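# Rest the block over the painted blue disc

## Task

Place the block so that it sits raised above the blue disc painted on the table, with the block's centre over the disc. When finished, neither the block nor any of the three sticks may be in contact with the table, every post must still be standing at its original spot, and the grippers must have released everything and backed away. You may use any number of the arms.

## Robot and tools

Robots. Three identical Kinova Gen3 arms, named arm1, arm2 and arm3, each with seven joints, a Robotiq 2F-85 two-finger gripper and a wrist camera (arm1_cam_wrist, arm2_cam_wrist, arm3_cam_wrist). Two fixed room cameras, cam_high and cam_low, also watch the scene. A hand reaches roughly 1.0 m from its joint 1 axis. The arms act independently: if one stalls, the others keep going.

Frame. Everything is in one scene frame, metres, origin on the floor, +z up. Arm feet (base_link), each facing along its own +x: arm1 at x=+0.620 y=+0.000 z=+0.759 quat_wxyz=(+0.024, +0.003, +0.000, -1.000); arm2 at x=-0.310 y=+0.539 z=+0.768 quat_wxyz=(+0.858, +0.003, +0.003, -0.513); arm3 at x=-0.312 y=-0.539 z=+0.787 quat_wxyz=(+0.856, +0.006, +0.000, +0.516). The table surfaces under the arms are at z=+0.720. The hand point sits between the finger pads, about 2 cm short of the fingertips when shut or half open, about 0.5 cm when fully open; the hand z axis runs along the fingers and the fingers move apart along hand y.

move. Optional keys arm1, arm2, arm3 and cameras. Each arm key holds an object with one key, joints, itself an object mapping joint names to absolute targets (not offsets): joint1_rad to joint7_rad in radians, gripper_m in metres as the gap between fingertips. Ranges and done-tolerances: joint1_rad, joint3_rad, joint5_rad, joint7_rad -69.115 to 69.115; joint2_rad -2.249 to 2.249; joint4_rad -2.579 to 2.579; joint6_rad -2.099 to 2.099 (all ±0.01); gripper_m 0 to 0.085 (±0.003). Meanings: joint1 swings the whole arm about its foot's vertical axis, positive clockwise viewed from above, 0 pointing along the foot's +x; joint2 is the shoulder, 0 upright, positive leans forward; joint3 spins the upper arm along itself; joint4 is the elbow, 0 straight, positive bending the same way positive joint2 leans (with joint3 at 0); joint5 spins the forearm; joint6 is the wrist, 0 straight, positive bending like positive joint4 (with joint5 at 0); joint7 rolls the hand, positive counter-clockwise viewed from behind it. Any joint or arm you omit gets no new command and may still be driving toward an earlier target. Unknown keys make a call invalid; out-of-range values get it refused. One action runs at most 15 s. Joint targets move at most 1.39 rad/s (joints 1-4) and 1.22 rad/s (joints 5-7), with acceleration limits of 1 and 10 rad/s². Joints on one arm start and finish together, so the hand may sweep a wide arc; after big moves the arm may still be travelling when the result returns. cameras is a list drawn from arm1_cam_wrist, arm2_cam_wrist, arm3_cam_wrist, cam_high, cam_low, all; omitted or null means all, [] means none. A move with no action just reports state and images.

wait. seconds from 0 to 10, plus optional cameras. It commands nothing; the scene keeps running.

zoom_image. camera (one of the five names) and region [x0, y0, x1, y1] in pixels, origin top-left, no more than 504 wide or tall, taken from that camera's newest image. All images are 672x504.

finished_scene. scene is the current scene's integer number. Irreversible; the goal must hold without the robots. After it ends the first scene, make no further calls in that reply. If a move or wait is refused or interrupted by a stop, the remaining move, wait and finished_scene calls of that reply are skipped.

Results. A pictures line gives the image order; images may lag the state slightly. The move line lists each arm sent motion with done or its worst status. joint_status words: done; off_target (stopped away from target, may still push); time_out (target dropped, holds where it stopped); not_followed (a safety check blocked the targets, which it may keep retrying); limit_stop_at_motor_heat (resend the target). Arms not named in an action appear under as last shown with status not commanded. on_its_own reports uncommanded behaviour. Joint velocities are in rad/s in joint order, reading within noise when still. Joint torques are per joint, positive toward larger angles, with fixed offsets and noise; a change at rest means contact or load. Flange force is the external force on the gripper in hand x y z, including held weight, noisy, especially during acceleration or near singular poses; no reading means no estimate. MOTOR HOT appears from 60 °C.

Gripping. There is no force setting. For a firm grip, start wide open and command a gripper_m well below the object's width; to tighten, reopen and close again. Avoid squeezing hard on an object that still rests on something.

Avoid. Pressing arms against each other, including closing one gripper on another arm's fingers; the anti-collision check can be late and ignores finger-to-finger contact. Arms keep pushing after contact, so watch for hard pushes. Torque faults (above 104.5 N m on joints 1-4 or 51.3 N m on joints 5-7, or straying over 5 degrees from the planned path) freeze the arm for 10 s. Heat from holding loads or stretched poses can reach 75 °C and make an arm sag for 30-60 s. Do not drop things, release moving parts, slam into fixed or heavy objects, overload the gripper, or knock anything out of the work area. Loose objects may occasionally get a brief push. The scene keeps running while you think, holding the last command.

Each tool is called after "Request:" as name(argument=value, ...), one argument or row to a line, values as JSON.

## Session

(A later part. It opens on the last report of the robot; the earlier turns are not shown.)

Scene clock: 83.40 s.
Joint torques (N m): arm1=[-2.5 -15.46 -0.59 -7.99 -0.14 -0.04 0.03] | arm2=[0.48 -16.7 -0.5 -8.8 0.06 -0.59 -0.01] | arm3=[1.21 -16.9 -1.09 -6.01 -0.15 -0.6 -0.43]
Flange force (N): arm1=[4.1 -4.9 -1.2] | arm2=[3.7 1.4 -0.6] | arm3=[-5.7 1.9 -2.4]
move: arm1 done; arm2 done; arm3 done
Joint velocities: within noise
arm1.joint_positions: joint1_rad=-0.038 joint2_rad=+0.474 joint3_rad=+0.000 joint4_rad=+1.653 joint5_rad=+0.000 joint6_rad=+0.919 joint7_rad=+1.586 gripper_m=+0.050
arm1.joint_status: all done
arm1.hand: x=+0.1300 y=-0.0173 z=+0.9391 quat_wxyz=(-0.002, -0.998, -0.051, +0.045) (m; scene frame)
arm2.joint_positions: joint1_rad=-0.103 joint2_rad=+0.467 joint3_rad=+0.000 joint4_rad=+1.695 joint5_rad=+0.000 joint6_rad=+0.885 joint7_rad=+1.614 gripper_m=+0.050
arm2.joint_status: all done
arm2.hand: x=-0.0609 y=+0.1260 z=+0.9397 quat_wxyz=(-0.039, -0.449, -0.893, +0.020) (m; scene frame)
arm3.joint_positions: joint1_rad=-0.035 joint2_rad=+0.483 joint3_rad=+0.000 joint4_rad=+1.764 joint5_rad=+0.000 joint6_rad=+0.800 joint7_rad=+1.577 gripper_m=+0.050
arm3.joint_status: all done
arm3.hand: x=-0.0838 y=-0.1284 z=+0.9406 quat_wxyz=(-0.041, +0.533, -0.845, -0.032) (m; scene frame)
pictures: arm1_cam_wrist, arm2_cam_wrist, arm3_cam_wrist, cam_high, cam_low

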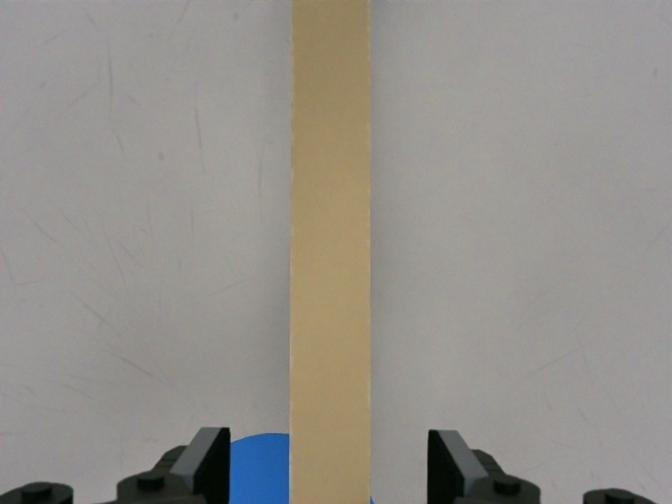

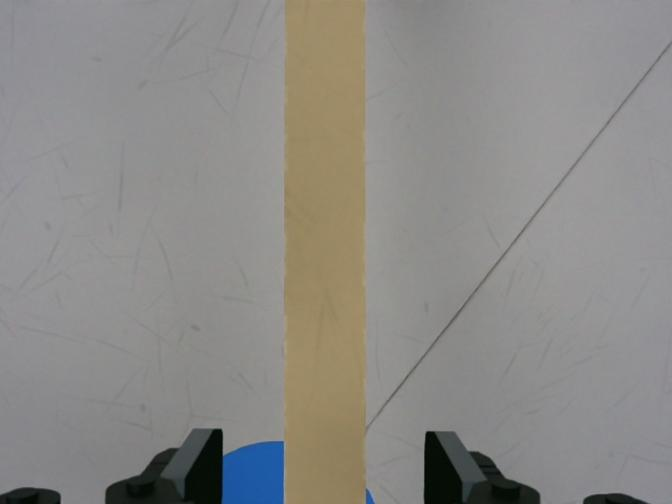

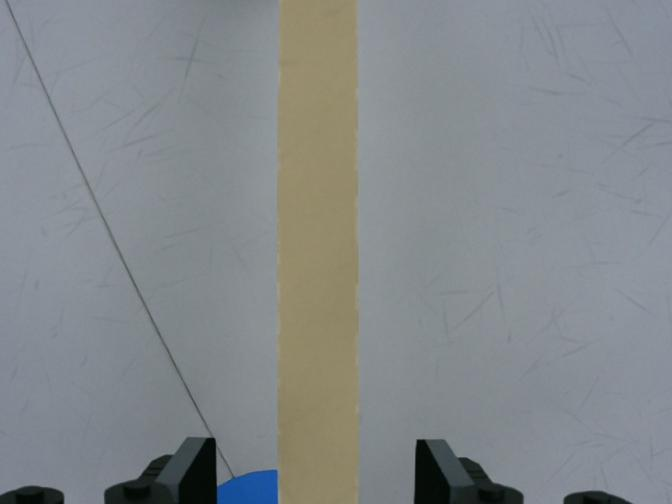

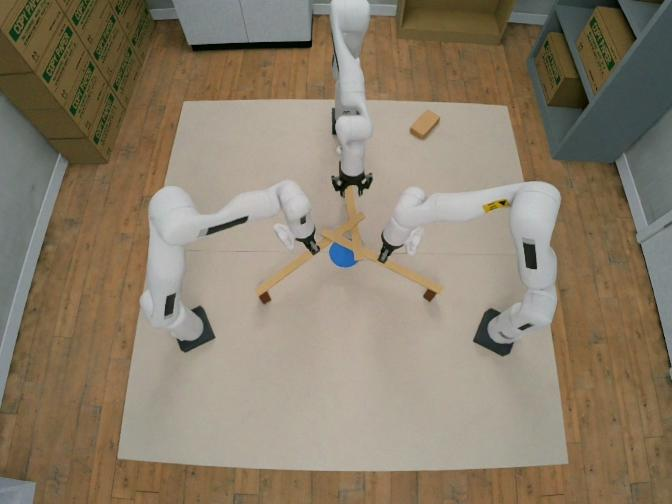

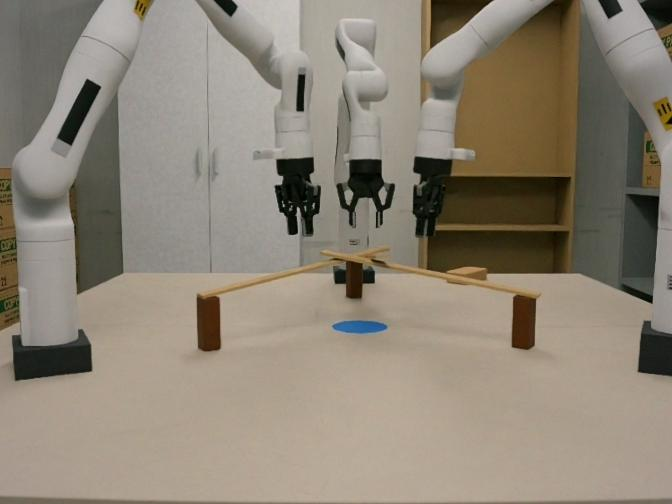

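Request:
move(
  arm1={"joints":{"joint2_rad":0.0131,"joint4_rad":2.0669,"joint6_rad":1.0616,"gripper_m":0.085}},
  arm2={"joints":{"joint2_rad":0.348,"joint4_rad":0.728,"joint6_rad":2.066}},
  arm3={"joints":{"joint2_rad":0.348,"joint4_rad":0.728,"joint6_rad":2.066}},
  cameras=["cam_low"],
)

Request:
move(
  arm1={"joints":{"joint1_rad":-1.44,"joint7_rad":1.571}},
  arm2={"joints":{"joint1_rad":0.77}},
  arm3={"joints":{"joint1_rad":-0.77}},
  cameras=["arm1_cam_wrist","cam_low","cam_high"],
)

Request:
zoom_image(
  camera="cam_high",
  region=[240, 170, 460, 320],
)

Request:
zoom_image(
  camera="cam_low",
  region=[180, 200, 560, 360],
)

Scene clock: 86.10 s.
Joint torques (N m): arm1=[-2.47 -6.29 -0.78 -7.96 -0.18 0.22 0.02] | arm2=[0.48 -14.64 -0.54 -9 0.08 -0.3 -0.01] | arm3=[1.26 -15.03 -1.15 -6.62 -0.14 -0.29 -0.44]
Flange force (N): arm1=[4.9 -5.4 -0.9] | arm2=[5.5 1.3 5.1] | arm3=[-7.7 1.1 -10.5]
move: arm1 done; arm2 done; arm3 done
Joint velocities: within noise
arm1.joint_positions: joint1_rad=-0.038 joint2_rad=+0.013 joint3_rad=+0.000 joint4_rad=+2.067 joint5_rad=+0.000 joint6_rad=+1.062 joint7_rad=+1.586 gripper_m=+0.085
arm1.joint_status: all done
arm1.hand: x=+0.3376 y=+0.0007 z=+0.9981 quat_wxyz=(+0.000, -0.999, -0.051, -0.003) (m; scene frame)
arm2.joint_positions: joint1_rad=-0.103 joint2_rad=+0.348 joint3_rad=+0.000 joint4_rad=+0.728 joint5_rad=+0.000 joint6_rad=+2.066 joint7_rad=+1.614 gripper_m=+0.050
arm2.joint_status: all done
arm2.hand: x=-0.0942 y=+0.1727 z=+1.2830 quat_wxyz=(+0.003, -0.449, -0.893, -0.004) (m; scene frame)
arm3.joint_positions: joint1_rad=-0.035 joint2_rad=+0.348 joint3_rad=+0.000 joint4_rad=+0.728 joint5_rad=+0.000 joint6_rad=+2.066 joint7_rad=+1.577 gripper_m=+0.050
arm3.joint_status: all done
arm3.hand: x=-0.1032 y=-0.1775 z=+1.3077 quat_wxyz=(+0.000, +0.534, -0.846, -0.006) (m; scene frame)
pictures: cam_low

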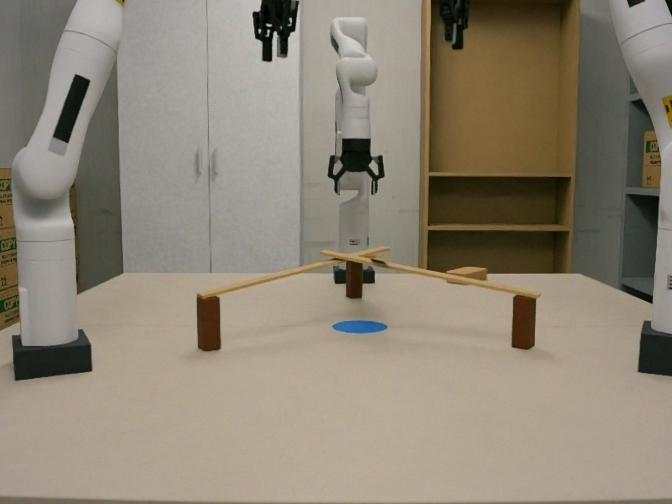

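Scene clock: 88.77 s.
Joint torques (N m): arm1=[-2.47 -6.21 -0.8 -7.93 -0.14 0.26 0.01] | arm2=[0.59 -14.61 -0.47 -9 0.07 -0.33 0] | arm3=[1.32 -14.91 -1.13 -6.63 -0.14 -0.33 -0.42]
Flange force (N): arm1=[4.7 -5.5 -0.9] | arm2=[5.5 1.4 5.0] | arm3=[-7.6 1.1 -10.5]
move: arm1 done; arm2 done; arm3 done
Joint velocities: within noise
arm1.joint_positions: joint1_rad=-1.440 joint2_rad=+0.013 joint3_rad=+0.000 joint4_rad=+2.067 joint5_rad=+0.000 joint6_rad=+1.062 joint7_rad=+1.571 gripper_m=+0.085
arm1.joint_status: all done
arm1.hand: x=+0.5711 y=-0.2768 z=+0.9993 quat_wxyz=(-0.002, -0.735, -0.678, -0.002) (m; scene frame)
arm2.joint_positions: joint1_rad=+0.770 joint2_rad=+0.348 joint3_rad=+0.000 joint4_rad=+0.728 joint5_rad=+0.000 joint6_rad=+2.066 joint7_rad=+1.614 gripper_m=+0.050
arm2.joint_status: all done
arm2.hand: x=-0.4481 y=+0.1369 z=+1.2832 quat_wxyz=(+0.004, -0.785, -0.620, -0.002) (m; scene frame)
arm3.joint_positions: joint1_rad=-0.770 joint2_rad=+0.348 joint3_rad=+0.000 joint4_rad=+0.728 joint5_rad=+0.000 joint6_rad=+2.066 joint7_rad=+1.577 gripper_m=+0.050
arm3.joint_status: all done
arm3.hand: x=-0.4026 y=-0.1348 z=+1.3101 quat_wxyz=(-0.002, +0.802, -0.597, -0.006) (m; scene frame)
pictures: arm1_cam_wrist, cam_high, cam_low

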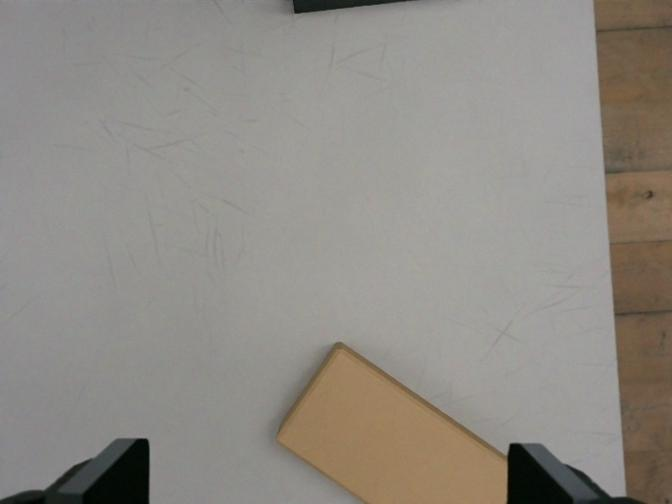

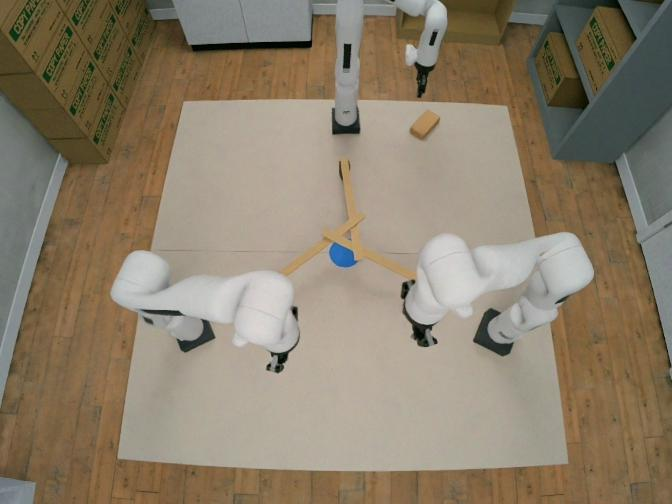

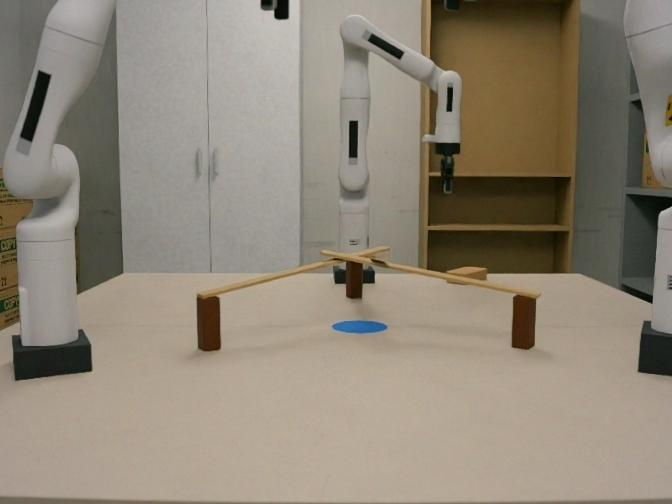

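Scaled by 2.291 from the camera's 672x504 image, which has a finer 960x720 frame.

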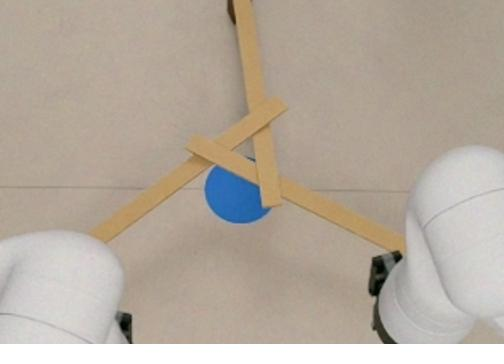

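Scaled by 1.326 from the camera's 672x504 image, which has a finer 960x720 frame.

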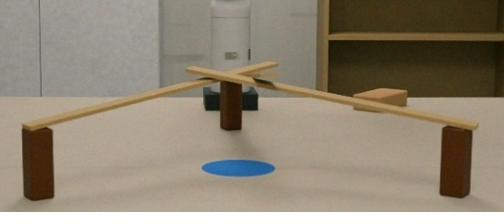

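Request:
move(
  arm1={"joints":{"joint1_rad":-1.569,"joint2_rad":0.1701,"joint4_rad":1.888,"joint6_rad":1.0835,"joint7_rad":2.455}},
  cameras=["arm1_cam_wrist"],
)

Scene clock: 90.60 s.
Joint torques (N m): arm1=[-2.48 -9.52 -0.72 -8.05 -0.12 0.23 0.02] | arm2=[0.58 -14.59 -0.5 -9.03 0.08 -0.33 0] | arm3=[1.31 -14.89 -1.1 -6.66 -0.14 -0.33 -0.42]
Flange force (N): arm1=[6.9 0.1 -0.6] | arm2=[5.7 1.4 5.2] | arm3=[-7.4 1.1 -10.3]
move: arm1 done
Joint velocities: within noise
arm1.joint_positions: joint1_rad=-1.569 joint2_rad=+0.170 joint3_rad=+0.000 joint4_rad=+1.888 joint5_rad=+0.000 joint6_rad=+1.084 joint7_rad=+2.455 gripper_m=+0.085
arm1.joint_status: all done
arm1.hand: x=+0.6104 y=-0.3495 z=+0.9995 quat_wxyz=(-0.003, -0.314, -0.949, -0.001) (m; scene frame)
arm2, arm3: as last shown
pictures: arm1_cam_wrist

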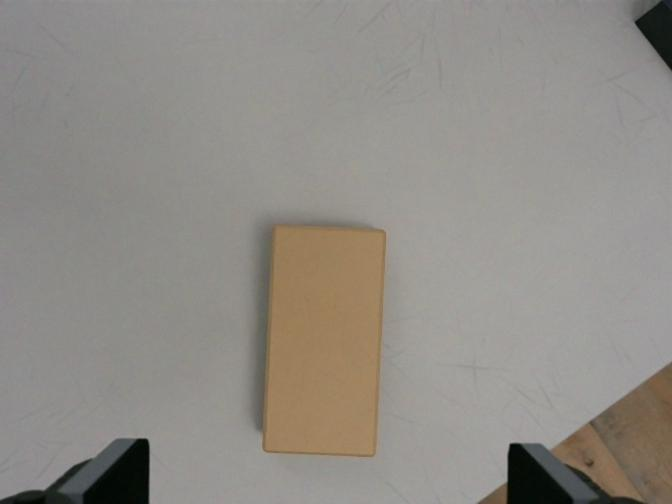

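Request:
move(
  arm1={"joints":{"joint1_rad":-1.5656,"joint2_rad":0.4895,"joint4_rad":2.1388,"joint6_rad":0.5133,"joint7_rad":2.4184}},
  cameras=["arm1_cam_wrist"],
)

Scene clock: 92.43 s.
Joint torques (N m): arm1=[-2.48 -12.04 -0.57 -4.47 -0.12 0.23 0.04] | arm2=[0.57 -14.6 -0.5 -9.03 0.08 -0.3 0] | arm3=[1.3 -14.93 -1.12 -6.64 -0.13 -0.33 -0.43]
Flange force (N): arm1=[7.1 -2.2 -3.1] | arm2=[5.7 1.4 5.3] | arm3=[-7.6 1.1 -10.4]
move: arm1 done
Joint velocities: within noise
arm1.joint_positions: joint1_rad=-1.566 joint2_rad=+0.490 joint3_rad=+0.000 joint4_rad=+2.139 joint5_rad=+0.000 joint6_rad=+0.513 joint7_rad=+2.418 gripper_m=+0.085
arm1.joint_status: all done
arm1.hand: x=+0.6102 y=-0.3527 z=+0.8295 quat_wxyz=(-0.002, -0.333, -0.943, -0.001) (m; scene frame)
arm2, arm3: as last shown
pictures: arm1_cam_wrist

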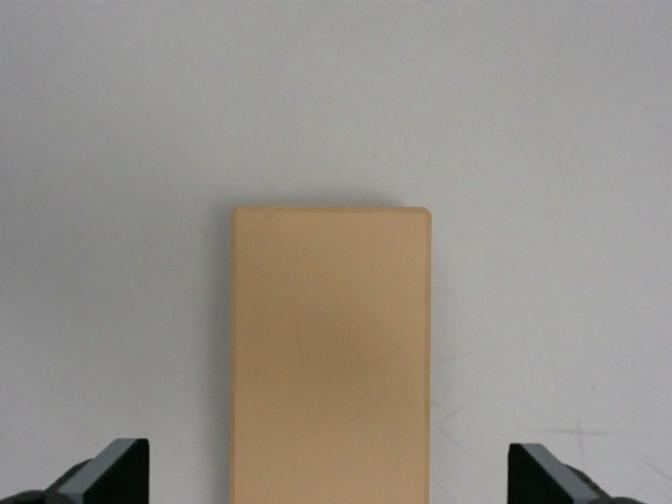

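Request:
move(
  arm1={"joints":{"joint2_rad":0.6821,"joint4_rad":2.1793,"joint6_rad":0.2802}},
  cameras=[],
)

Request:
move(
  arm1={"joints":{"gripper_m":0.074}},
  cameras=[],
)

Request:
move(
  arm1={"joints":{"gripper_m":0.064}},
  cameras=["arm1_cam_wrist"],
)

Scene clock: 93.77 s.
Joint torques (N m): arm1=[-2.44 -13.44 -0.46 -2.52 -0.17 0.22 0.04] | arm2=[0.58 -14.64 -0.51 -8.99 0.08 -0.32 -0.01] | arm3=[1.29 -14.88 -1.12 -6.65 -0.14 -0.33 -0.41]
Flange force (N): arm1=[6.6 -3.2 -3.6] | arm2=[5.4 1.3 5.0] | arm3=[-7.4 1.1 -10.3]
move: arm1 done
Joint velocities: within noise
arm1.joint_positions: joint1_rad=-1.566 joint2_rad=+0.682 joint3_rad=+0.000 joint4_rad=+2.179 joint5_rad=+0.000 joint6_rad=+0.280 joint7_rad=+2.418 gripper_m=+0.085
arm1.joint_status: all done
arm1.hand: x=+0.6106 y=-0.3527 z=+0.7565 quat_wxyz=(-0.002, -0.333, -0.943, -0.001) (m; scene frame)
arm2, arm3: as last shown
pictures: none
No camera images: "cameras" was empty.

Scene clock: 94.40 s.
Joint torques (N m): arm1=[-2.48 -13.43 -0.53 -2.47 -0.13 0.25 0.04] | arm2=[0.58 -14.61 -0.49 -9.02 0.08 -0.32 -0.02] | arm3=[1.31 -14.85 -1.12 -6.62 -0.14 -0.32 -0.43]
Flange force (N): arm1=[6.6 -3.4 -3.5] | arm2=[5.6 1.4 5.2] | arm3=[-7.5 1.1 -10.4]
move: arm1 done
Joint velocities: within noise
arm1.joint_positions: joint1_rad=-1.566 joint2_rad=+0.682 joint3_rad=+0.000 joint4_rad=+2.179 joint5_rad=+0.000 joint6_rad=+0.280 joint7_rad=+2.418 gripper_m=+0.074
arm1.joint_status: all done
arm1.hand: x=+0.6106 y=-0.3527 z=+0.7565 quat_wxyz=(-0.002, -0.333, -0.943, -0.001) (m; scene frame)
arm2, arm3: as last shown
pictures: none
No camera images: "cameras" was empty.

Scene clock: 95.07 s.
Joint torques (N m): arm1=[-2.5 -0.86 -0.66 -4.72 -0.23 -3.03 -0.13] | arm2=[0.58 -14.61 -0.54 -9 0.07 -0.32 -0.01] | arm3=[1.3 -14.86 -1.12 -6.63 -0.15 -0.33 -0.4]
Flange force (N): arm1=[12.7 3.8 -47.8] | arm2=[5.5 1.4 5.0] | arm3=[-7.5 1.1 -10.4]
move: arm1 off_target
Joint velocities: within noise
arm1.joint_positions: joint1_rad=-1.566 joint2_rad=+0.682 joint3_rad=+0.000 joint4_rad=+2.179 joint5_rad=+0.000 joint6_rad=+0.280 joint7_rad=+2.418 gripper_m=+0.068
arm1.joint_status: gripper_m off_target (ended at +0.068, target +0.064)
arm1.hand: x=+0.6106 y=-0.3527 z=+0.7565 quat_wxyz=(-0.002, -0.333, -0.943, -0.001) (m; scene frame)
arm2, arm3: as last shown
pictures: arm1_cam_wrist

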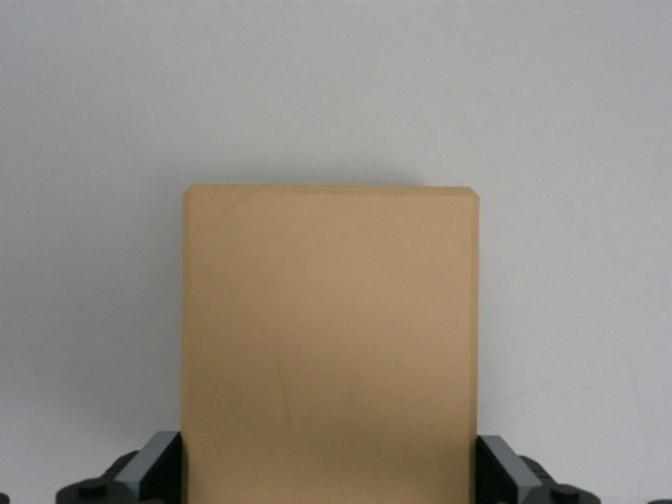

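Request:
move(
  arm1={"joints":{"joint2_rad":0.6463,"joint4_rad":2.1756,"joint6_rad":0.3197}},
  cameras=["arm1_cam_wrist"],
)

Scene clock: 96.00 s.
Joint torques (N m): arm1=[-2.43 -13.99 -0.44 -2.97 -0.11 0.2 0.03] | arm2=[0.57 -14.65 -0.52 -9.01 0.08 -0.32 0.01] | arm3=[1.32 -14.88 -1.11 -6.65 -0.14 -0.33 -0.4]
Flange force (N): arm1=[6.4 -3.4 -1.3] | arm2=[5.4 1.4 5.0] | arm3=[-7.4 1.2 -10.3]
move: arm1 done
Joint velocities: within noise
arm1.joint_positions: joint1_rad=-1.566 joint2_rad=+0.646 joint3_rad=+0.000 joint4_rad=+2.176 joint5_rad=+0.000 joint6_rad=+0.320 joint7_rad=+2.418 gripper_m=+0.068
arm1.joint_status: all done
arm1.hand: x=+0.6105 y=-0.3527 z=+0.7695 quat_wxyz=(-0.002, -0.333, -0.943, -0.001) (m; scene frame)
arm2, arm3: as last shown
pictures: arm1_cam_wrist

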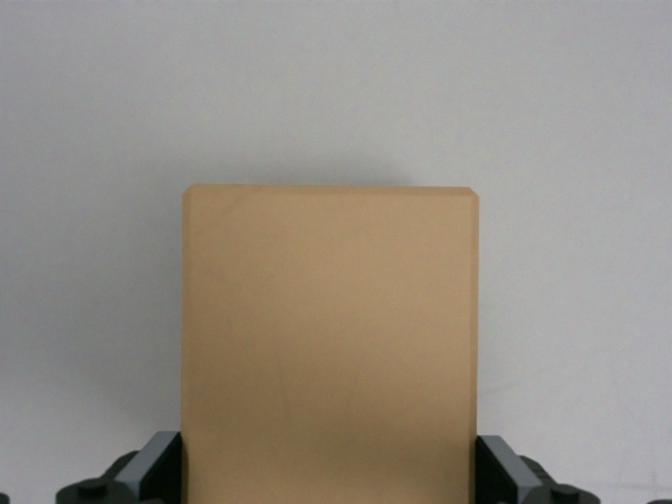

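Request:
move(
  arm1={"joints":{"joint2_rad":0.0894,"joint4_rad":1.9845,"joint6_rad":1.0677}},
  cameras=["arm1_cam_wrist"],
)

Request:
move(
  arm1={"joints":{"joint1_rad":0.0119,"joint7_rad":1.6355}},
  cameras=["arm1_cam_wrist","cam_low"],
)

Request:
move(
  arm1={"joints":{"joint2_rad":0.8397,"joint4_rad":0.8308,"joint6_rad":1.4711}},
  cameras=["arm1_cam_wrist","cam_low","cam_high"],
)

Request:
zoom_image(
  camera="cam_high",
  region=[240, 170, 460, 320],
)

Scene clock: 99.03 s.
Joint torques (N m): arm1=[-2.48 -8.57 -0.78 -8.61 -0.08 0.22 0.02] | arm2=[0.58 -14.6 -0.5 -9.01 0.08 -0.32 0] | arm3=[1.34 -14.91 -1.12 -6.65 -0.13 -0.34 -0.43]
Flange force (N): arm1=[7.0 -0.3 1.5] | arm2=[5.6 1.4 5.2] | arm3=[-7.5 1.1 -10.4]
move: arm1 done
Joint velocities: within noise
arm1.joint_positions: joint1_rad=-1.566 joint2_rad=+0.089 joint3_rad=+0.000 joint4_rad=+1.984 joint5_rad=+0.000 joint6_rad=+1.068 joint7_rad=+2.418 gripper_m=+0.068
arm1.joint_status: all done
arm1.hand: x=+0.6076 y=-0.3135 z=+0.9995 quat_wxyz=(-0.002, -0.333, -0.943, -0.001) (m; scene frame)
arm2, arm3: as last shown
pictures: arm1_cam_wrist

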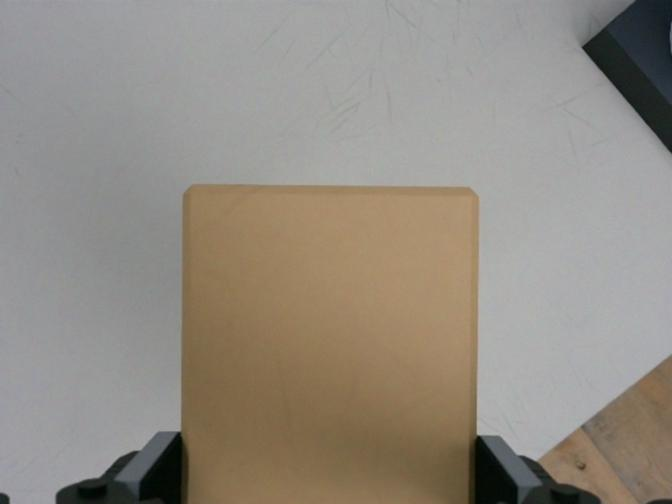

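Scene clock: 101.83 s.
Joint torques (N m): arm1=[-2.45 -8.62 -0.7 -8.54 -0.14 0.27 0.02] | arm2=[0.59 -14.63 -0.5 -9 0.07 -0.3 0.01] | arm3=[1.3 -14.87 -1.12 -6.66 -0.13 -0.31 -0.42]
Flange force (N): arm1=[4.8 -5.0 1.5] | arm2=[5.5 1.4 5.1] | arm3=[-7.3 1.1 -10.1]
move: arm1 done
Joint velocities: within noise
arm1.joint_positions: joint1_rad=+0.012 joint2_rad=+0.089 joint3_rad=+0.000 joint4_rad=+1.984 joint5_rad=+0.000 joint6_rad=+1.068 joint7_rad=+1.635 gripper_m=+0.068
arm1.joint_status: all done
arm1.hand: x=+0.3050 y=+0.0135 z=+0.9979 quat_wxyz=(+0.000, -0.999, -0.051, -0.003) (m; scene frame)
arm2.joint_positions: joint1_rad=+0.770 joint2_rad=+0.348 joint3_rad=+0.000 joint4_rad=+0.728 joint5_rad=+0.000 joint6_rad=+2.066 joint7_rad=+1.614 gripper_m=+0.050
arm2.joint_status: not commanded
arm2.hand: x=-0.4481 y=+0.1369 z=+1.2832 quat_wxyz=(+0.004, -0.785, -0.620, -0.002) (m; scene frame)
arm3.joint_positions: joint1_rad=-0.770 joint2_rad=+0.348 joint3_rad=+0.000 joint4_rad=+0.728 joint5_rad=+0.000 joint6_rad=+2.066 joint7_rad=+1.577 gripper_m=+0.050
arm3.joint_status: not commanded
arm3.hand: x=-0.4026 y=-0.1348 z=+1.3101 quat_wxyz=(-0.002, +0.802, -0.597, -0.006) (m; scene frame)
pictures: arm1_cam_wrist, cam_low

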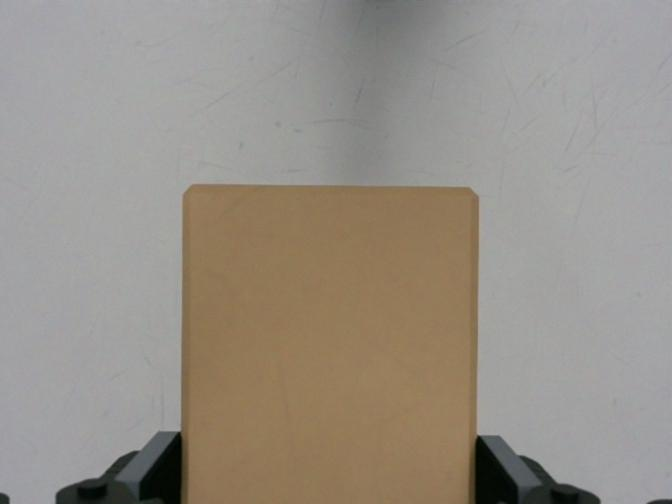

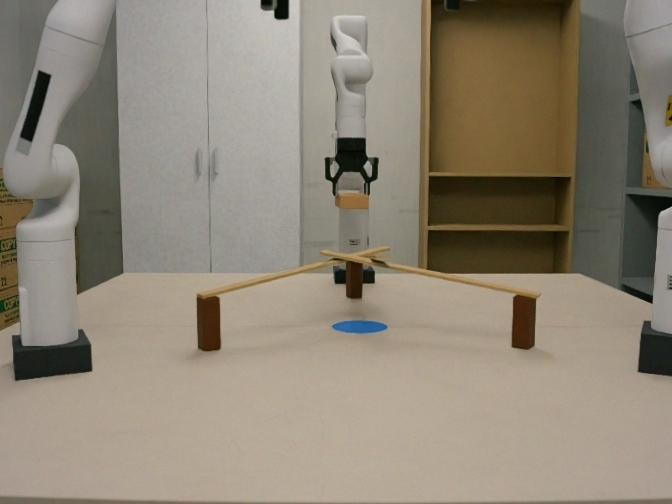

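Scene clock: 104.27 s.
Joint torques (N m): arm1=[-2.51 -23.74 -0.38 -9.77 -0.14 0.27 0.04] | arm2=[0.56 -14.66 -0.51 -9.01 0.07 -0.3 -0.01] | arm3=[1.3 -14.89 -1.12 -6.65 -0.14 -0.33 -0.42]
Flange force (N): arm1=[7.1 -3.1 3.3] | arm2=[5.5 1.3 5.2] | arm3=[-7.5 1.1 -10.3]
move: arm1 done
Joint velocities: within noise
arm1.joint_positions: joint1_rad=+0.012 joint2_rad=+0.840 joint3_rad=+0.000 joint4_rad=+0.831 joint5_rad=+0.000 joint6_rad=+1.471 joint7_rad=+1.635 gripper_m=+0.068
arm1.joint_status: all done
arm1.hand: x=-0.0077 y=+0.0019 z=+0.9784 quat_wxyz=(+0.000, -0.999, -0.051, -0.003) (m; scene frame)
arm2, arm3: as last shown
pictures: arm1_cam_wrist, cam_high, cam_low

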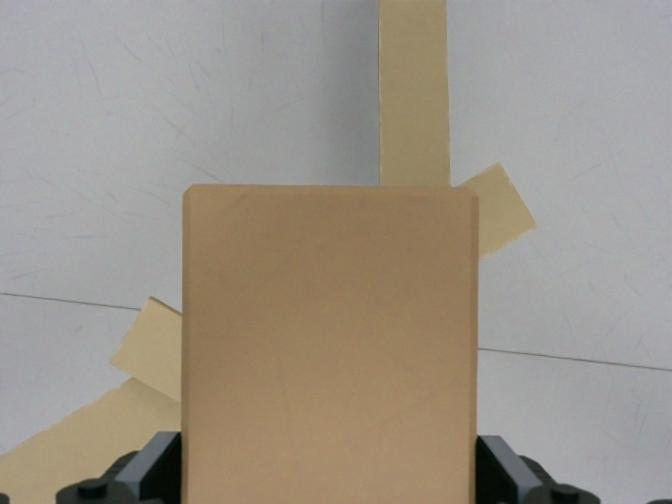

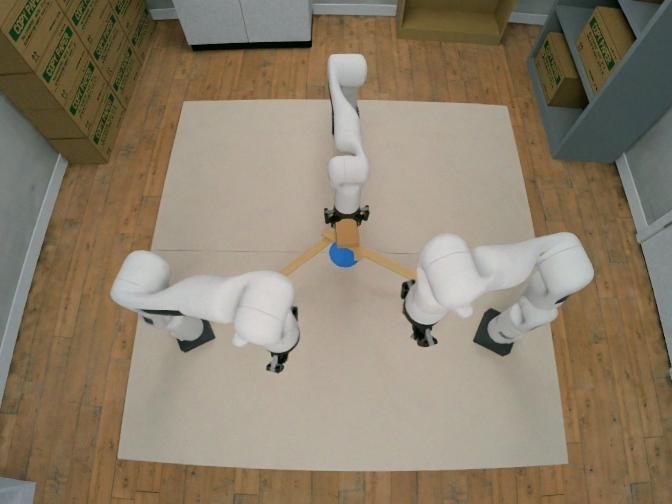

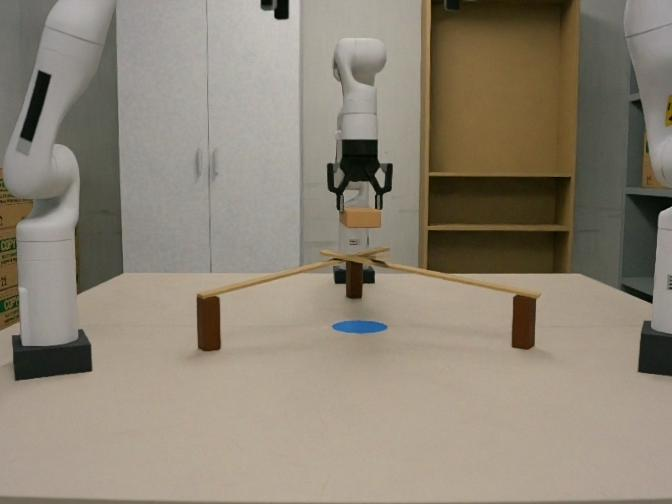

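Scaled by 2.291 from the camera's 672x504 image, which has a finer 960x720 frame.

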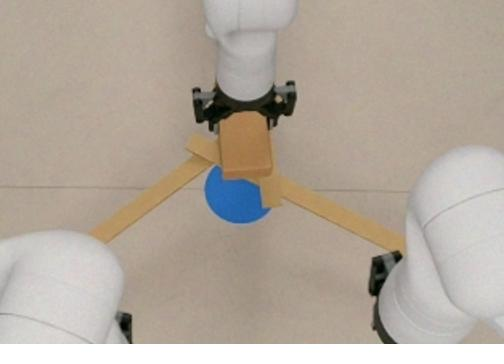

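Request:
move(
  arm1={"joints":{"joint2_rad":0.8587,"joint4_rad":0.9213,"joint6_rad":1.3616}},
  cameras=[],
)

Request:
move(
  arm1={"joints":{"joint2_rad":0.8652,"joint4_rad":0.9406,"joint6_rad":1.3358}},
  cameras=["cam_low"],
)

Request:
zoom_image(
  camera="cam_low",
  region=[320, 220, 400, 275],
)

Scene clock: 105.33 s.
Joint torques (N m): arm1=[-2.45 -23.86 -0.39 -9.56 -0.11 0.28 0.03] | arm2=[0.58 -14.63 -0.53 -9 0.07 -0.31 0] | arm3=[1.32 -14.91 -1.09 -6.63 -0.13 -0.33 -0.44]
Flange force (N): arm1=[6.2 -3.1 2.6] | arm2=[5.5 1.4 5.1] | arm3=[-7.6 1.1 -10.5]
move: arm1 done
Joint velocities: within noise
arm1.joint_positions: joint1_rad=+0.012 joint2_rad=+0.859 joint3_rad=+0.000 joint4_rad=+0.921 joint5_rad=+0.000 joint6_rad=+1.362 joint7_rad=+1.635 gripper_m=+0.068
arm1.joint_status: all done
arm1.hand: x=-0.0075 y=+0.0019 z=+0.9384 quat_wxyz=(+0.000, -0.999, -0.051, -0.003) (m; scene frame)
arm2, arm3: as last shown
pictures: none
No camera images: "cameras" was empty.

Scene clock: 105.93 s.
Joint torques (N m): arm1=[-2.45 -23.81 -0.38 -9.55 -0.14 0.27 0.02] | arm2=[0.57 -14.62 -0.51 -8.98 0.06 -0.33 -0.02] | arm3=[1.28 -14.9 -1.11 -6.63 -0.12 -0.33 -0.42]
Flange force (N): arm1=[6.6 -3.1 2.5] | arm2=[5.4 1.3 4.9] | arm3=[-7.6 1.0 -10.5]
move: arm1 done
Joint velocities: within noise
arm1.joint_positions: joint1_rad=+0.012 joint2_rad=+0.865 joint3_rad=+0.000 joint4_rad=+0.941 joint5_rad=+0.000 joint6_rad=+1.336 joint7_rad=+1.635 gripper_m=+0.068
arm1.joint_status: all done
arm1.hand: x=-0.0074 y=+0.0019 z=+0.9284 quat_wxyz=(+0.000, -0.999, -0.051, -0.003) (m; scene frame)
arm2, arm3: as last shown
pictures: cam_low

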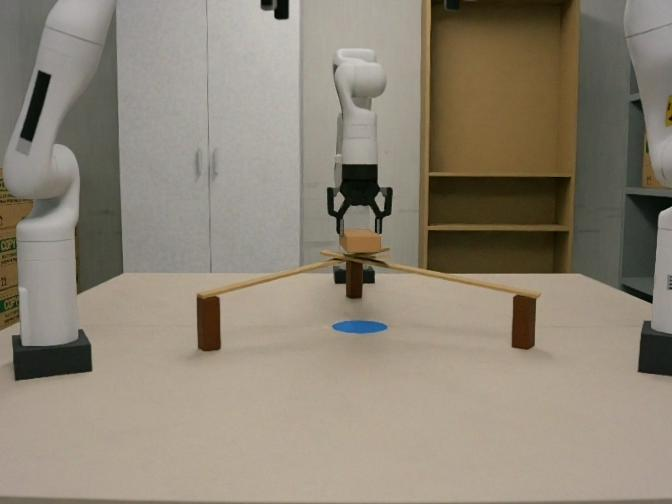

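Scaled by 6.300 from the camera's 672x504 image, which has a finer 960x720 frame.

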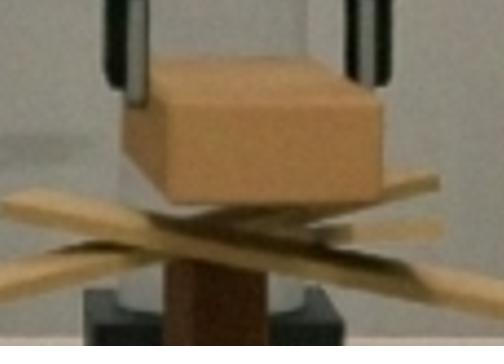

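Request:
move(
  arm1={"joints":{"joint2_rad":0.8687,"joint4_rad":0.9496,"joint6_rad":1.3232}},
  cameras=[],
)

Request:
move(
  arm1={"joints":{"joint2_rad":0.8705,"joint4_rad":0.9542,"joint6_rad":1.3168}},
  cameras=["cam_low"],
)

Request:
zoom_image(
  camera="cam_low",
  region=[320, 220, 400, 275],
)

Scene clock: 106.57 s.
Joint torques (N m): arm1=[-2.53 -23.88 -0.42 -9.5 -0.12 0.26 0.01] | arm2=[0.57 -14.61 -0.45 -9.01 0.09 -0.31 -0.01] | arm3=[1.31 -14.91 -1.09 -6.66 -0.12 -0.34 -0.41]
Flange force (N): arm1=[6.3 -3.3 2.4] | arm2=[5.6 1.4 5.2] | arm3=[-7.5 1.1 -10.4]
move: arm1 done
Joint velocities: within noise
arm1.joint_positions: joint1_rad=+0.012 joint2_rad=+0.869 joint3_rad=+0.000 joint4_rad=+0.950 joint5_rad=+0.000 joint6_rad=+1.323 joint7_rad=+1.635 gripper_m=+0.068
arm1.joint_status: all done
arm1.hand: x=-0.0074 y=+0.0019 z=+0.9235 quat_wxyz=(+0.000, -0.999, -0.051, -0.003) (m; scene frame)
arm2, arm3: as last shown
pictures: none
No camera images: "cameras" was empty.

Scene clock: 107.00 s.
Joint torques (N m): arm1=[-2.51 -22.97 -0.4 -9.15 -0.07 0.2 -0.01] | arm2=[0.58 -14.63 -0.48 -9.01 0.07 -0.3 0] | arm3=[1.36 -14.9 -1.1 -6.65 -0.13 -0.32 -0.41]
Flange force (N): arm1=[6.7 -3.2 0.9] | arm2=[5.5 1.4 5.2] | arm3=[-7.5 1.2 -10.3]
move: arm1 done
Joint velocities: within noise
arm1.joint_positions: joint1_rad=+0.012 joint2_rad=+0.871 joint3_rad=+0.000 joint4_rad=+0.954 joint5_rad=+0.000 joint6_rad=+1.317 joint7_rad=+1.635 gripper_m=+0.068
arm1.joint_status: all done
arm1.hand: x=-0.0074 y=+0.0019 z=+0.9209 quat_wxyz=(+0.000, -0.999, -0.051, -0.003) (m; scene frame)
arm2, arm3: as last shown
pictures: cam_low

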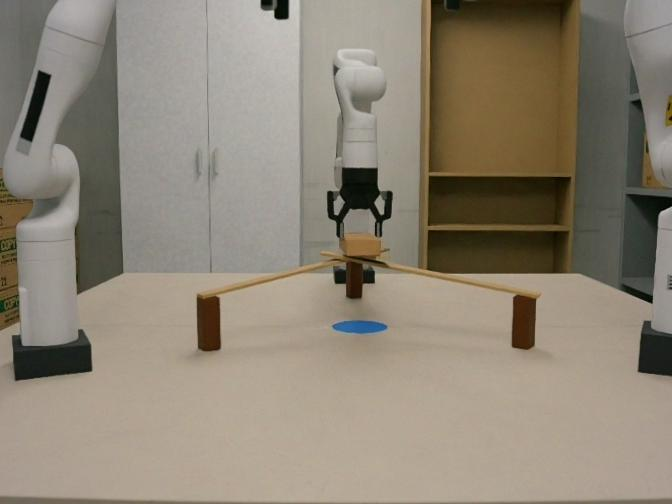

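Scaled by 6.300 from the camera's 672x504 image, which has a finer 960x720 frame.

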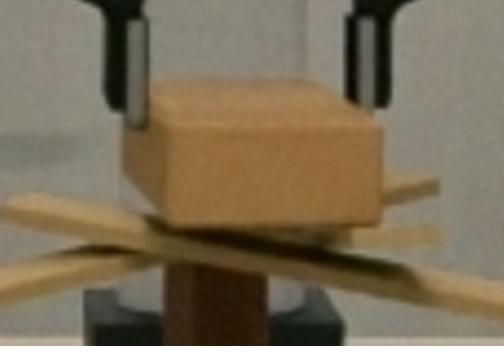

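Request:
move(
  arm1={"joints":{"joint2_rad":0.8714,"joint4_rad":0.9563,"joint6_rad":1.3138}},
  cameras=[],
)

Request:
move(
  arm1={"joints":{"joint2_rad":0.8719,"joint4_rad":0.9574,"joint6_rad":1.3123}},
  cameras=["cam_low"],
)

Request:
zoom_image(
  camera="cam_low",
  region=[320, 220, 400, 275],
)

Scene clock: 107.53 s.
Joint torques (N m): arm1=[-2.42 -22.12 -0.27 -8.65 -0.02 0.31 0] | arm2=[0.56 -14.6 -0.49 -9.01 0.07 -0.3 -0.01] | arm3=[1.28 -14.91 -1.14 -6.66 -0.13 -0.33 -0.43]
Flange force (N): arm1=[6.5 -3.1 -0.3] | arm2=[5.6 1.3 5.2] | arm3=[-7.5 1.0 -10.3]
move: arm1 done
Joint velocities: within noise
arm1.joint_positions: joint1_rad=+0.012 joint2_rad=+0.871 joint3_rad=+0.000 joint4_rad=+0.956 joint5_rad=+0.000 joint6_rad=+1.314 joint7_rad=+1.635 gripper_m=+0.068
arm1.joint_status: all done
arm1.hand: x=-0.0074 y=+0.0019 z=+0.9198 quat_wxyz=(+0.000, -0.999, -0.051, -0.003) (m; scene frame)
arm2, arm3: as last shown
pictures: none
No camera images: "cameras" was empty.

Scene clock: 107.90 s.
Joint torques (N m): arm1=[-2.4 -21.64 -0.2 -8.38 0.04 0.34 0.02] | arm2=[0.58 -14.61 -0.54 -9.03 0.06 -0.32 -0.02] | arm3=[1.3 -14.88 -1.1 -6.62 -0.15 -0.32 -0.41]
Flange force (N): arm1=[6.5 -3.0 -1.0] | arm2=[5.7 1.3 5.2] | arm3=[-7.5 1.1 -10.4]
move: arm1 done
Joint velocities: within noise
arm1.joint_positions: joint1_rad=+0.012 joint2_rad=+0.872 joint3_rad=+0.000 joint4_rad=+0.957 joint5_rad=+0.000 joint6_rad=+1.312 joint7_rad=+1.635 gripper_m=+0.068
arm1.joint_status: all done
arm1.hand: x=-0.0074 y=+0.0019 z=+0.9191 quat_wxyz=(+0.000, -0.999, -0.051, -0.003) (m; scene frame)
arm2, arm3: as last shown
pictures: cam_low

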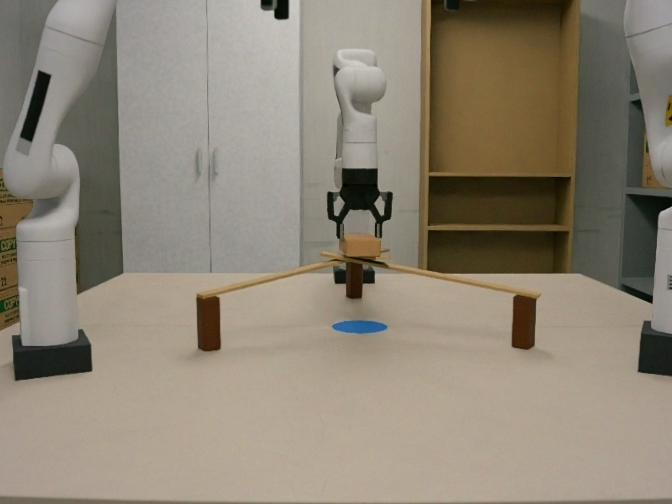

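Scaled by 6.300 from the camera's 672x504 image, which has a finer 960x720 frame.

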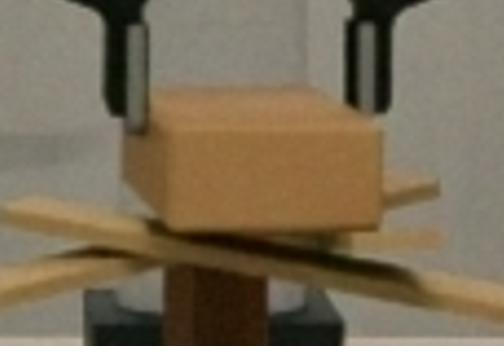

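Request:
move(
  arm1={"joints":{"joint2_rad":0.8724,"joint4_rad":0.9586,"joint6_rad":1.3107}},
  cameras=[],
)

Request:
wait(
  seconds=0.5,
  cameras=["cam_low"],
)

Request:
zoom_image(
  camera="cam_low",
  region=[320, 220, 400, 275],
)

Scene clock: 108.43 s.
Joint torques (N m): arm1=[-2.36 -21.26 -0.19 -8.23 0.09 0.3 0] | arm2=[0.59 -14.63 -0.47 -9.04 0.06 -0.34 -0.01] | arm3=[1.29 -14.9 -1.09 -6.66 -0.13 -0.35 -0.41]
Flange force (N): arm1=[6.5 -3.0 -1.7] | arm2=[5.6 1.4 5.1] | arm3=[-7.5 1.1 -10.3]
move: arm1 done
Joint velocities: within noise
arm1.joint_positions: joint1_rad=+0.012 joint2_rad=+0.872 joint3_rad=+0.000 joint4_rad=+0.959 joint5_rad=+0.000 joint6_rad=+1.311 joint7_rad=+1.635 gripper_m=+0.068
arm1.joint_status: all done
arm1.hand: x=-0.0073 y=+0.0019 z=+0.9184 quat_wxyz=(+0.000, -0.999, -0.051, -0.003) (m; scene frame)
arm2.joint_positions: joint1_rad=+0.770 joint2_rad=+0.348 joint3_rad=+0.000 joint4_rad=+0.728 joint5_rad=+0.000 joint6_rad=+2.066 joint7_rad=+1.614 gripper_m=+0.050
arm2.joint_status: not commanded
arm2.hand: x=-0.4481 y=+0.1369 z=+1.2832 quat_wxyz=(+0.004, -0.785, -0.620, -0.002) (m; scene frame)
arm3.joint_positions: joint1_rad=-0.770 joint2_rad=+0.348 joint3_rad=+0.000 joint4_rad=+0.728 joint5_rad=+0.000 joint6_rad=+2.066 joint7_rad=+1.577 gripper_m=+0.050
arm3.joint_status: not commanded
arm3.hand: x=-0.4026 y=-0.1348 z=+1.3101 quat_wxyz=(-0.002, +0.802, -0.597, -0.006) (m; scene frame)
pictures: none
No camera images: "cameras" was empty.

Scene clock: 108.93 s.
Joint torques (N m): arm1=[-2.35 -21.2 -0.21 -8.24 0.07 0.32 -0.02] | arm2=[0.59 -14.6 -0.5 -8.98 0.07 -0.31 -0.02] | arm3=[1.34 -14.87 -1.11 -6.63 -0.12 -0.32 -0.44]
Flange force (N): arm1=[6.9 -3.0 -1.7] | arm2=[5.5 1.4 5.0] | arm3=[-7.5 1.1 -10.4]
Joint velocities: within noise
arm1.joint_positions: joint1_rad=+0.012 joint2_rad=+0.872 joint3_rad=+0.000 joint4_rad=+0.959 joint5_rad=+0.000 joint6_rad=+1.311 joint7_rad=+1.635 gripper_m=+0.068
arm1.joint_status: all done
arm1.hand: x=-0.0073 y=+0.0019 z=+0.9184 quat_wxyz=(+0.000, -0.999, -0.051, -0.003) (m; scene frame)
arm2.joint_positions: joint1_rad=+0.770 joint2_rad=+0.348 joint3_rad=+0.000 joint4_rad=+0.728 joint5_rad=+0.000 joint6_rad=+2.066 joint7_rad=+1.614 gripper_m=+0.050
arm2.joint_status: not commanded
arm2.hand: x=-0.4481 y=+0.1369 z=+1.2832 quat_wxyz=(+0.004, -0.785, -0.620, -0.002) (m; scene frame)
arm3.joint_positions: joint1_rad=-0.770 joint2_rad=+0.348 joint3_rad=+0.000 joint4_rad=+0.728 joint5_rad=+0.000 joint6_rad=+2.066 joint7_rad=+1.577 gripper_m=+0.050
arm3.joint_status: not commanded
arm3.hand: x=-0.4026 y=-0.1348 z=+1.3101 quat_wxyz=(-0.002, +0.802, -0.597, -0.006) (m; scene frame)
wait: 0.50 s; at rest by 0.27 s
pictures: cam_low

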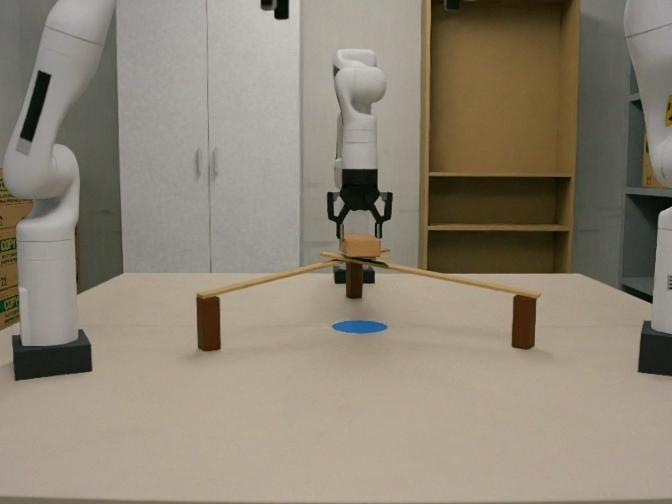

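Scaled by 6.300 from the camera's 672x504 image, which has a finer 960x720 frame.

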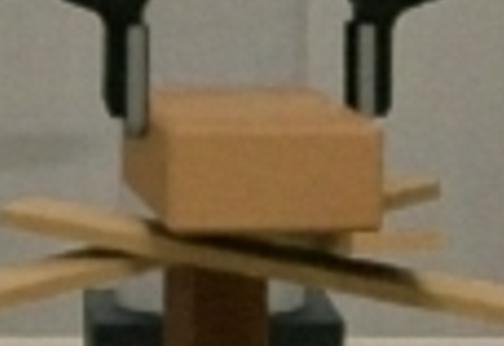

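Request:
move(
  arm1={"joints":{"joint2_rad":0.8727,"joint4_rad":0.9592,"joint6_rad":1.3098}},
  cameras=[],
)

Request:
move(
  arm1={"joints":{"gripper_m":0.073}},
  cameras=["cam_low","arm1_cam_wrist"],
)

Request:
zoom_image(
  camera="cam_low",
  region=[320, 220, 400, 275],
)

Scene clock: 109.37 s.
Joint torques (N m): arm1=[-2.33 -20.87 -0.16 -8.12 0.09 0.32 -0.03] | arm2=[0.55 -14.62 -0.5 -9.04 0.06 -0.32 -0.02] | arm3=[1.32 -14.89 -1.11 -6.65 -0.14 -0.34 -0.44]
Flange force (N): arm1=[7.1 -2.9 -2.1] | arm2=[5.6 1.3 5.2] | arm3=[-7.5 1.1 -10.4]
move: arm1 done
Joint velocities: within noise
arm1.joint_positions: joint1_rad=+0.012 joint2_rad=+0.873 joint3_rad=+0.000 joint4_rad=+0.959 joint5_rad=+0.000 joint6_rad=+1.310 joint7_rad=+1.635 gripper_m=+0.068
arm1.joint_status: all done
arm1.hand: x=-0.0073 y=+0.0019 z=+0.9181 quat_wxyz=(+0.000, -0.999, -0.051, -0.003) (m; scene frame)
arm2, arm3: as last shown
pictures: none
No camera images: "cameras" was empty.

Scene clock: 109.97 s.
Joint torques (N m): arm1=[-2.46 -22.42 -0.4 -8.74 -0.12 0.26 0] | arm2=[0.6 -14.61 -0.49 -9.06 0.07 -0.31 0.01] | arm3=[1.32 -14.89 -1.1 -6.65 -0.12 -0.32 -0.41]
Flange force (N): arm1=[6.2 -3.2 0.0] | arm2=[5.8 1.5 5.5] | arm3=[-7.4 1.1 -10.3]
move: arm1 done
Joint velocities: within noise
arm1.joint_positions: joint1_rad=+0.012 joint2_rad=+0.873 joint3_rad=+0.000 joint4_rad=+0.959 joint5_rad=+0.000 joint6_rad=+1.310 joint7_rad=+1.635 gripper_m=+0.073
arm1.joint_status: all done
arm1.hand: x=-0.0073 y=+0.0019 z=+0.9180 quat_wxyz=(+0.000, -0.999, -0.051, -0.003) (m; scene frame)
arm2, arm3: as last shown
pictures: arm1_cam_wrist, cam_low

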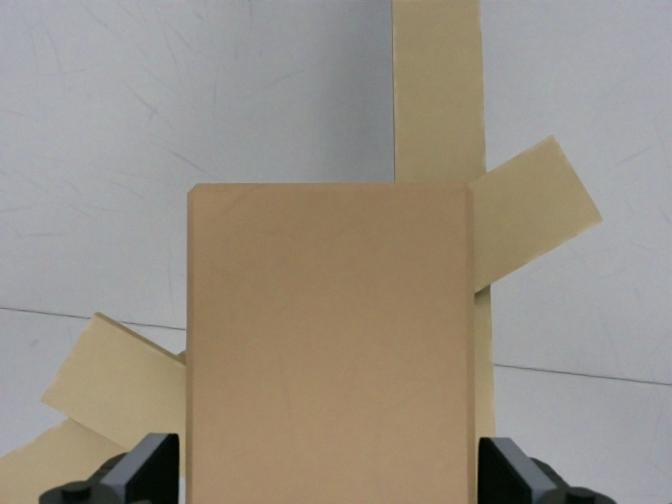

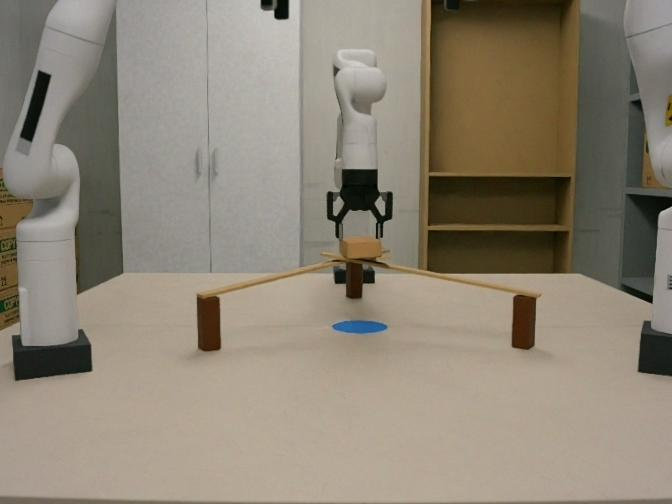

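Scaled by 6.300 from the camera's 672x504 image, which has a finer 960x720 frame.

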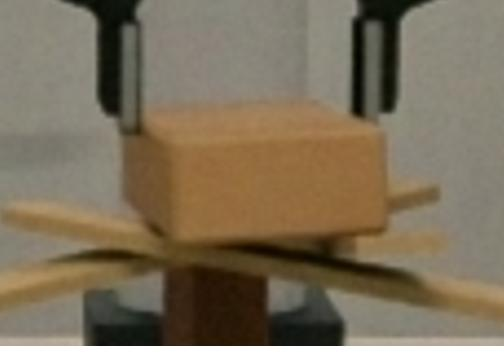

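Request:
move(
  arm1={"joints":{"gripper_m":0.085}},
  cameras=["arm1_cam_wrist","cam_low"],
)

Scene clock: 111.07 s.
Joint torques (N m): arm1=[-2.55 -22.44 -0.45 -8.8 -0.16 0.28 0.02] | arm2=[0.58 -14.61 -0.49 -9.01 0.06 -0.3 0] | arm3=[1.33 -14.91 -1.15 -6.69 -0.14 -0.33 -0.42]
Flange force (N): arm1=[6.5 -3.3 0.1] | arm2=[5.6 1.4 5.2] | arm3=[-7.3 1.1 -10.1]
move: arm1 done
Joint velocities: within noise
arm1.joint_positions: joint1_rad=+0.012 joint2_rad=+0.873 joint3_rad=+0.000 joint4_rad=+0.959 joint5_rad=+0.000 joint6_rad=+1.310 joint7_rad=+1.635 gripper_m=+0.085
arm1.joint_status: all done
arm1.hand: x=-0.0073 y=+0.0019 z=+0.9181 quat_wxyz=(+0.000, -0.999, -0.051, -0.003) (m; scene frame)
arm2, arm3: as last shown
pictures: arm1_cam_wrist, cam_low

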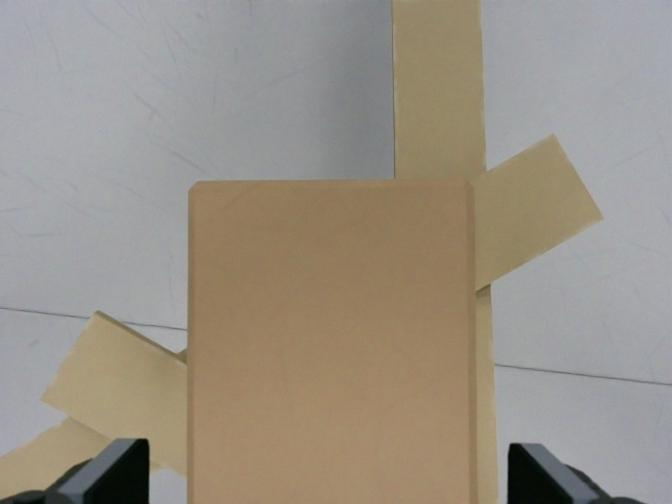

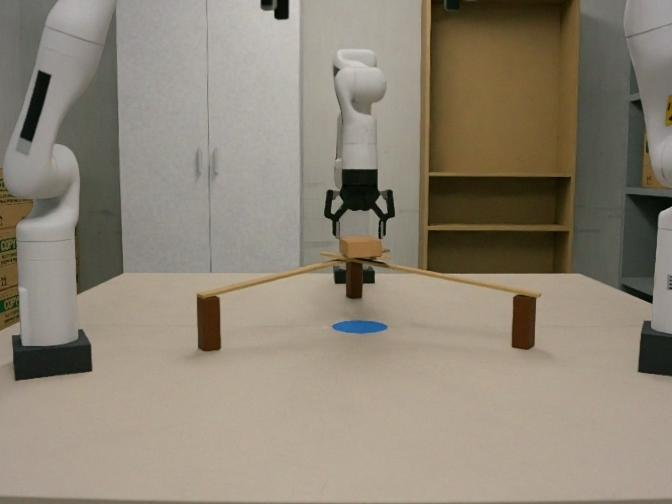

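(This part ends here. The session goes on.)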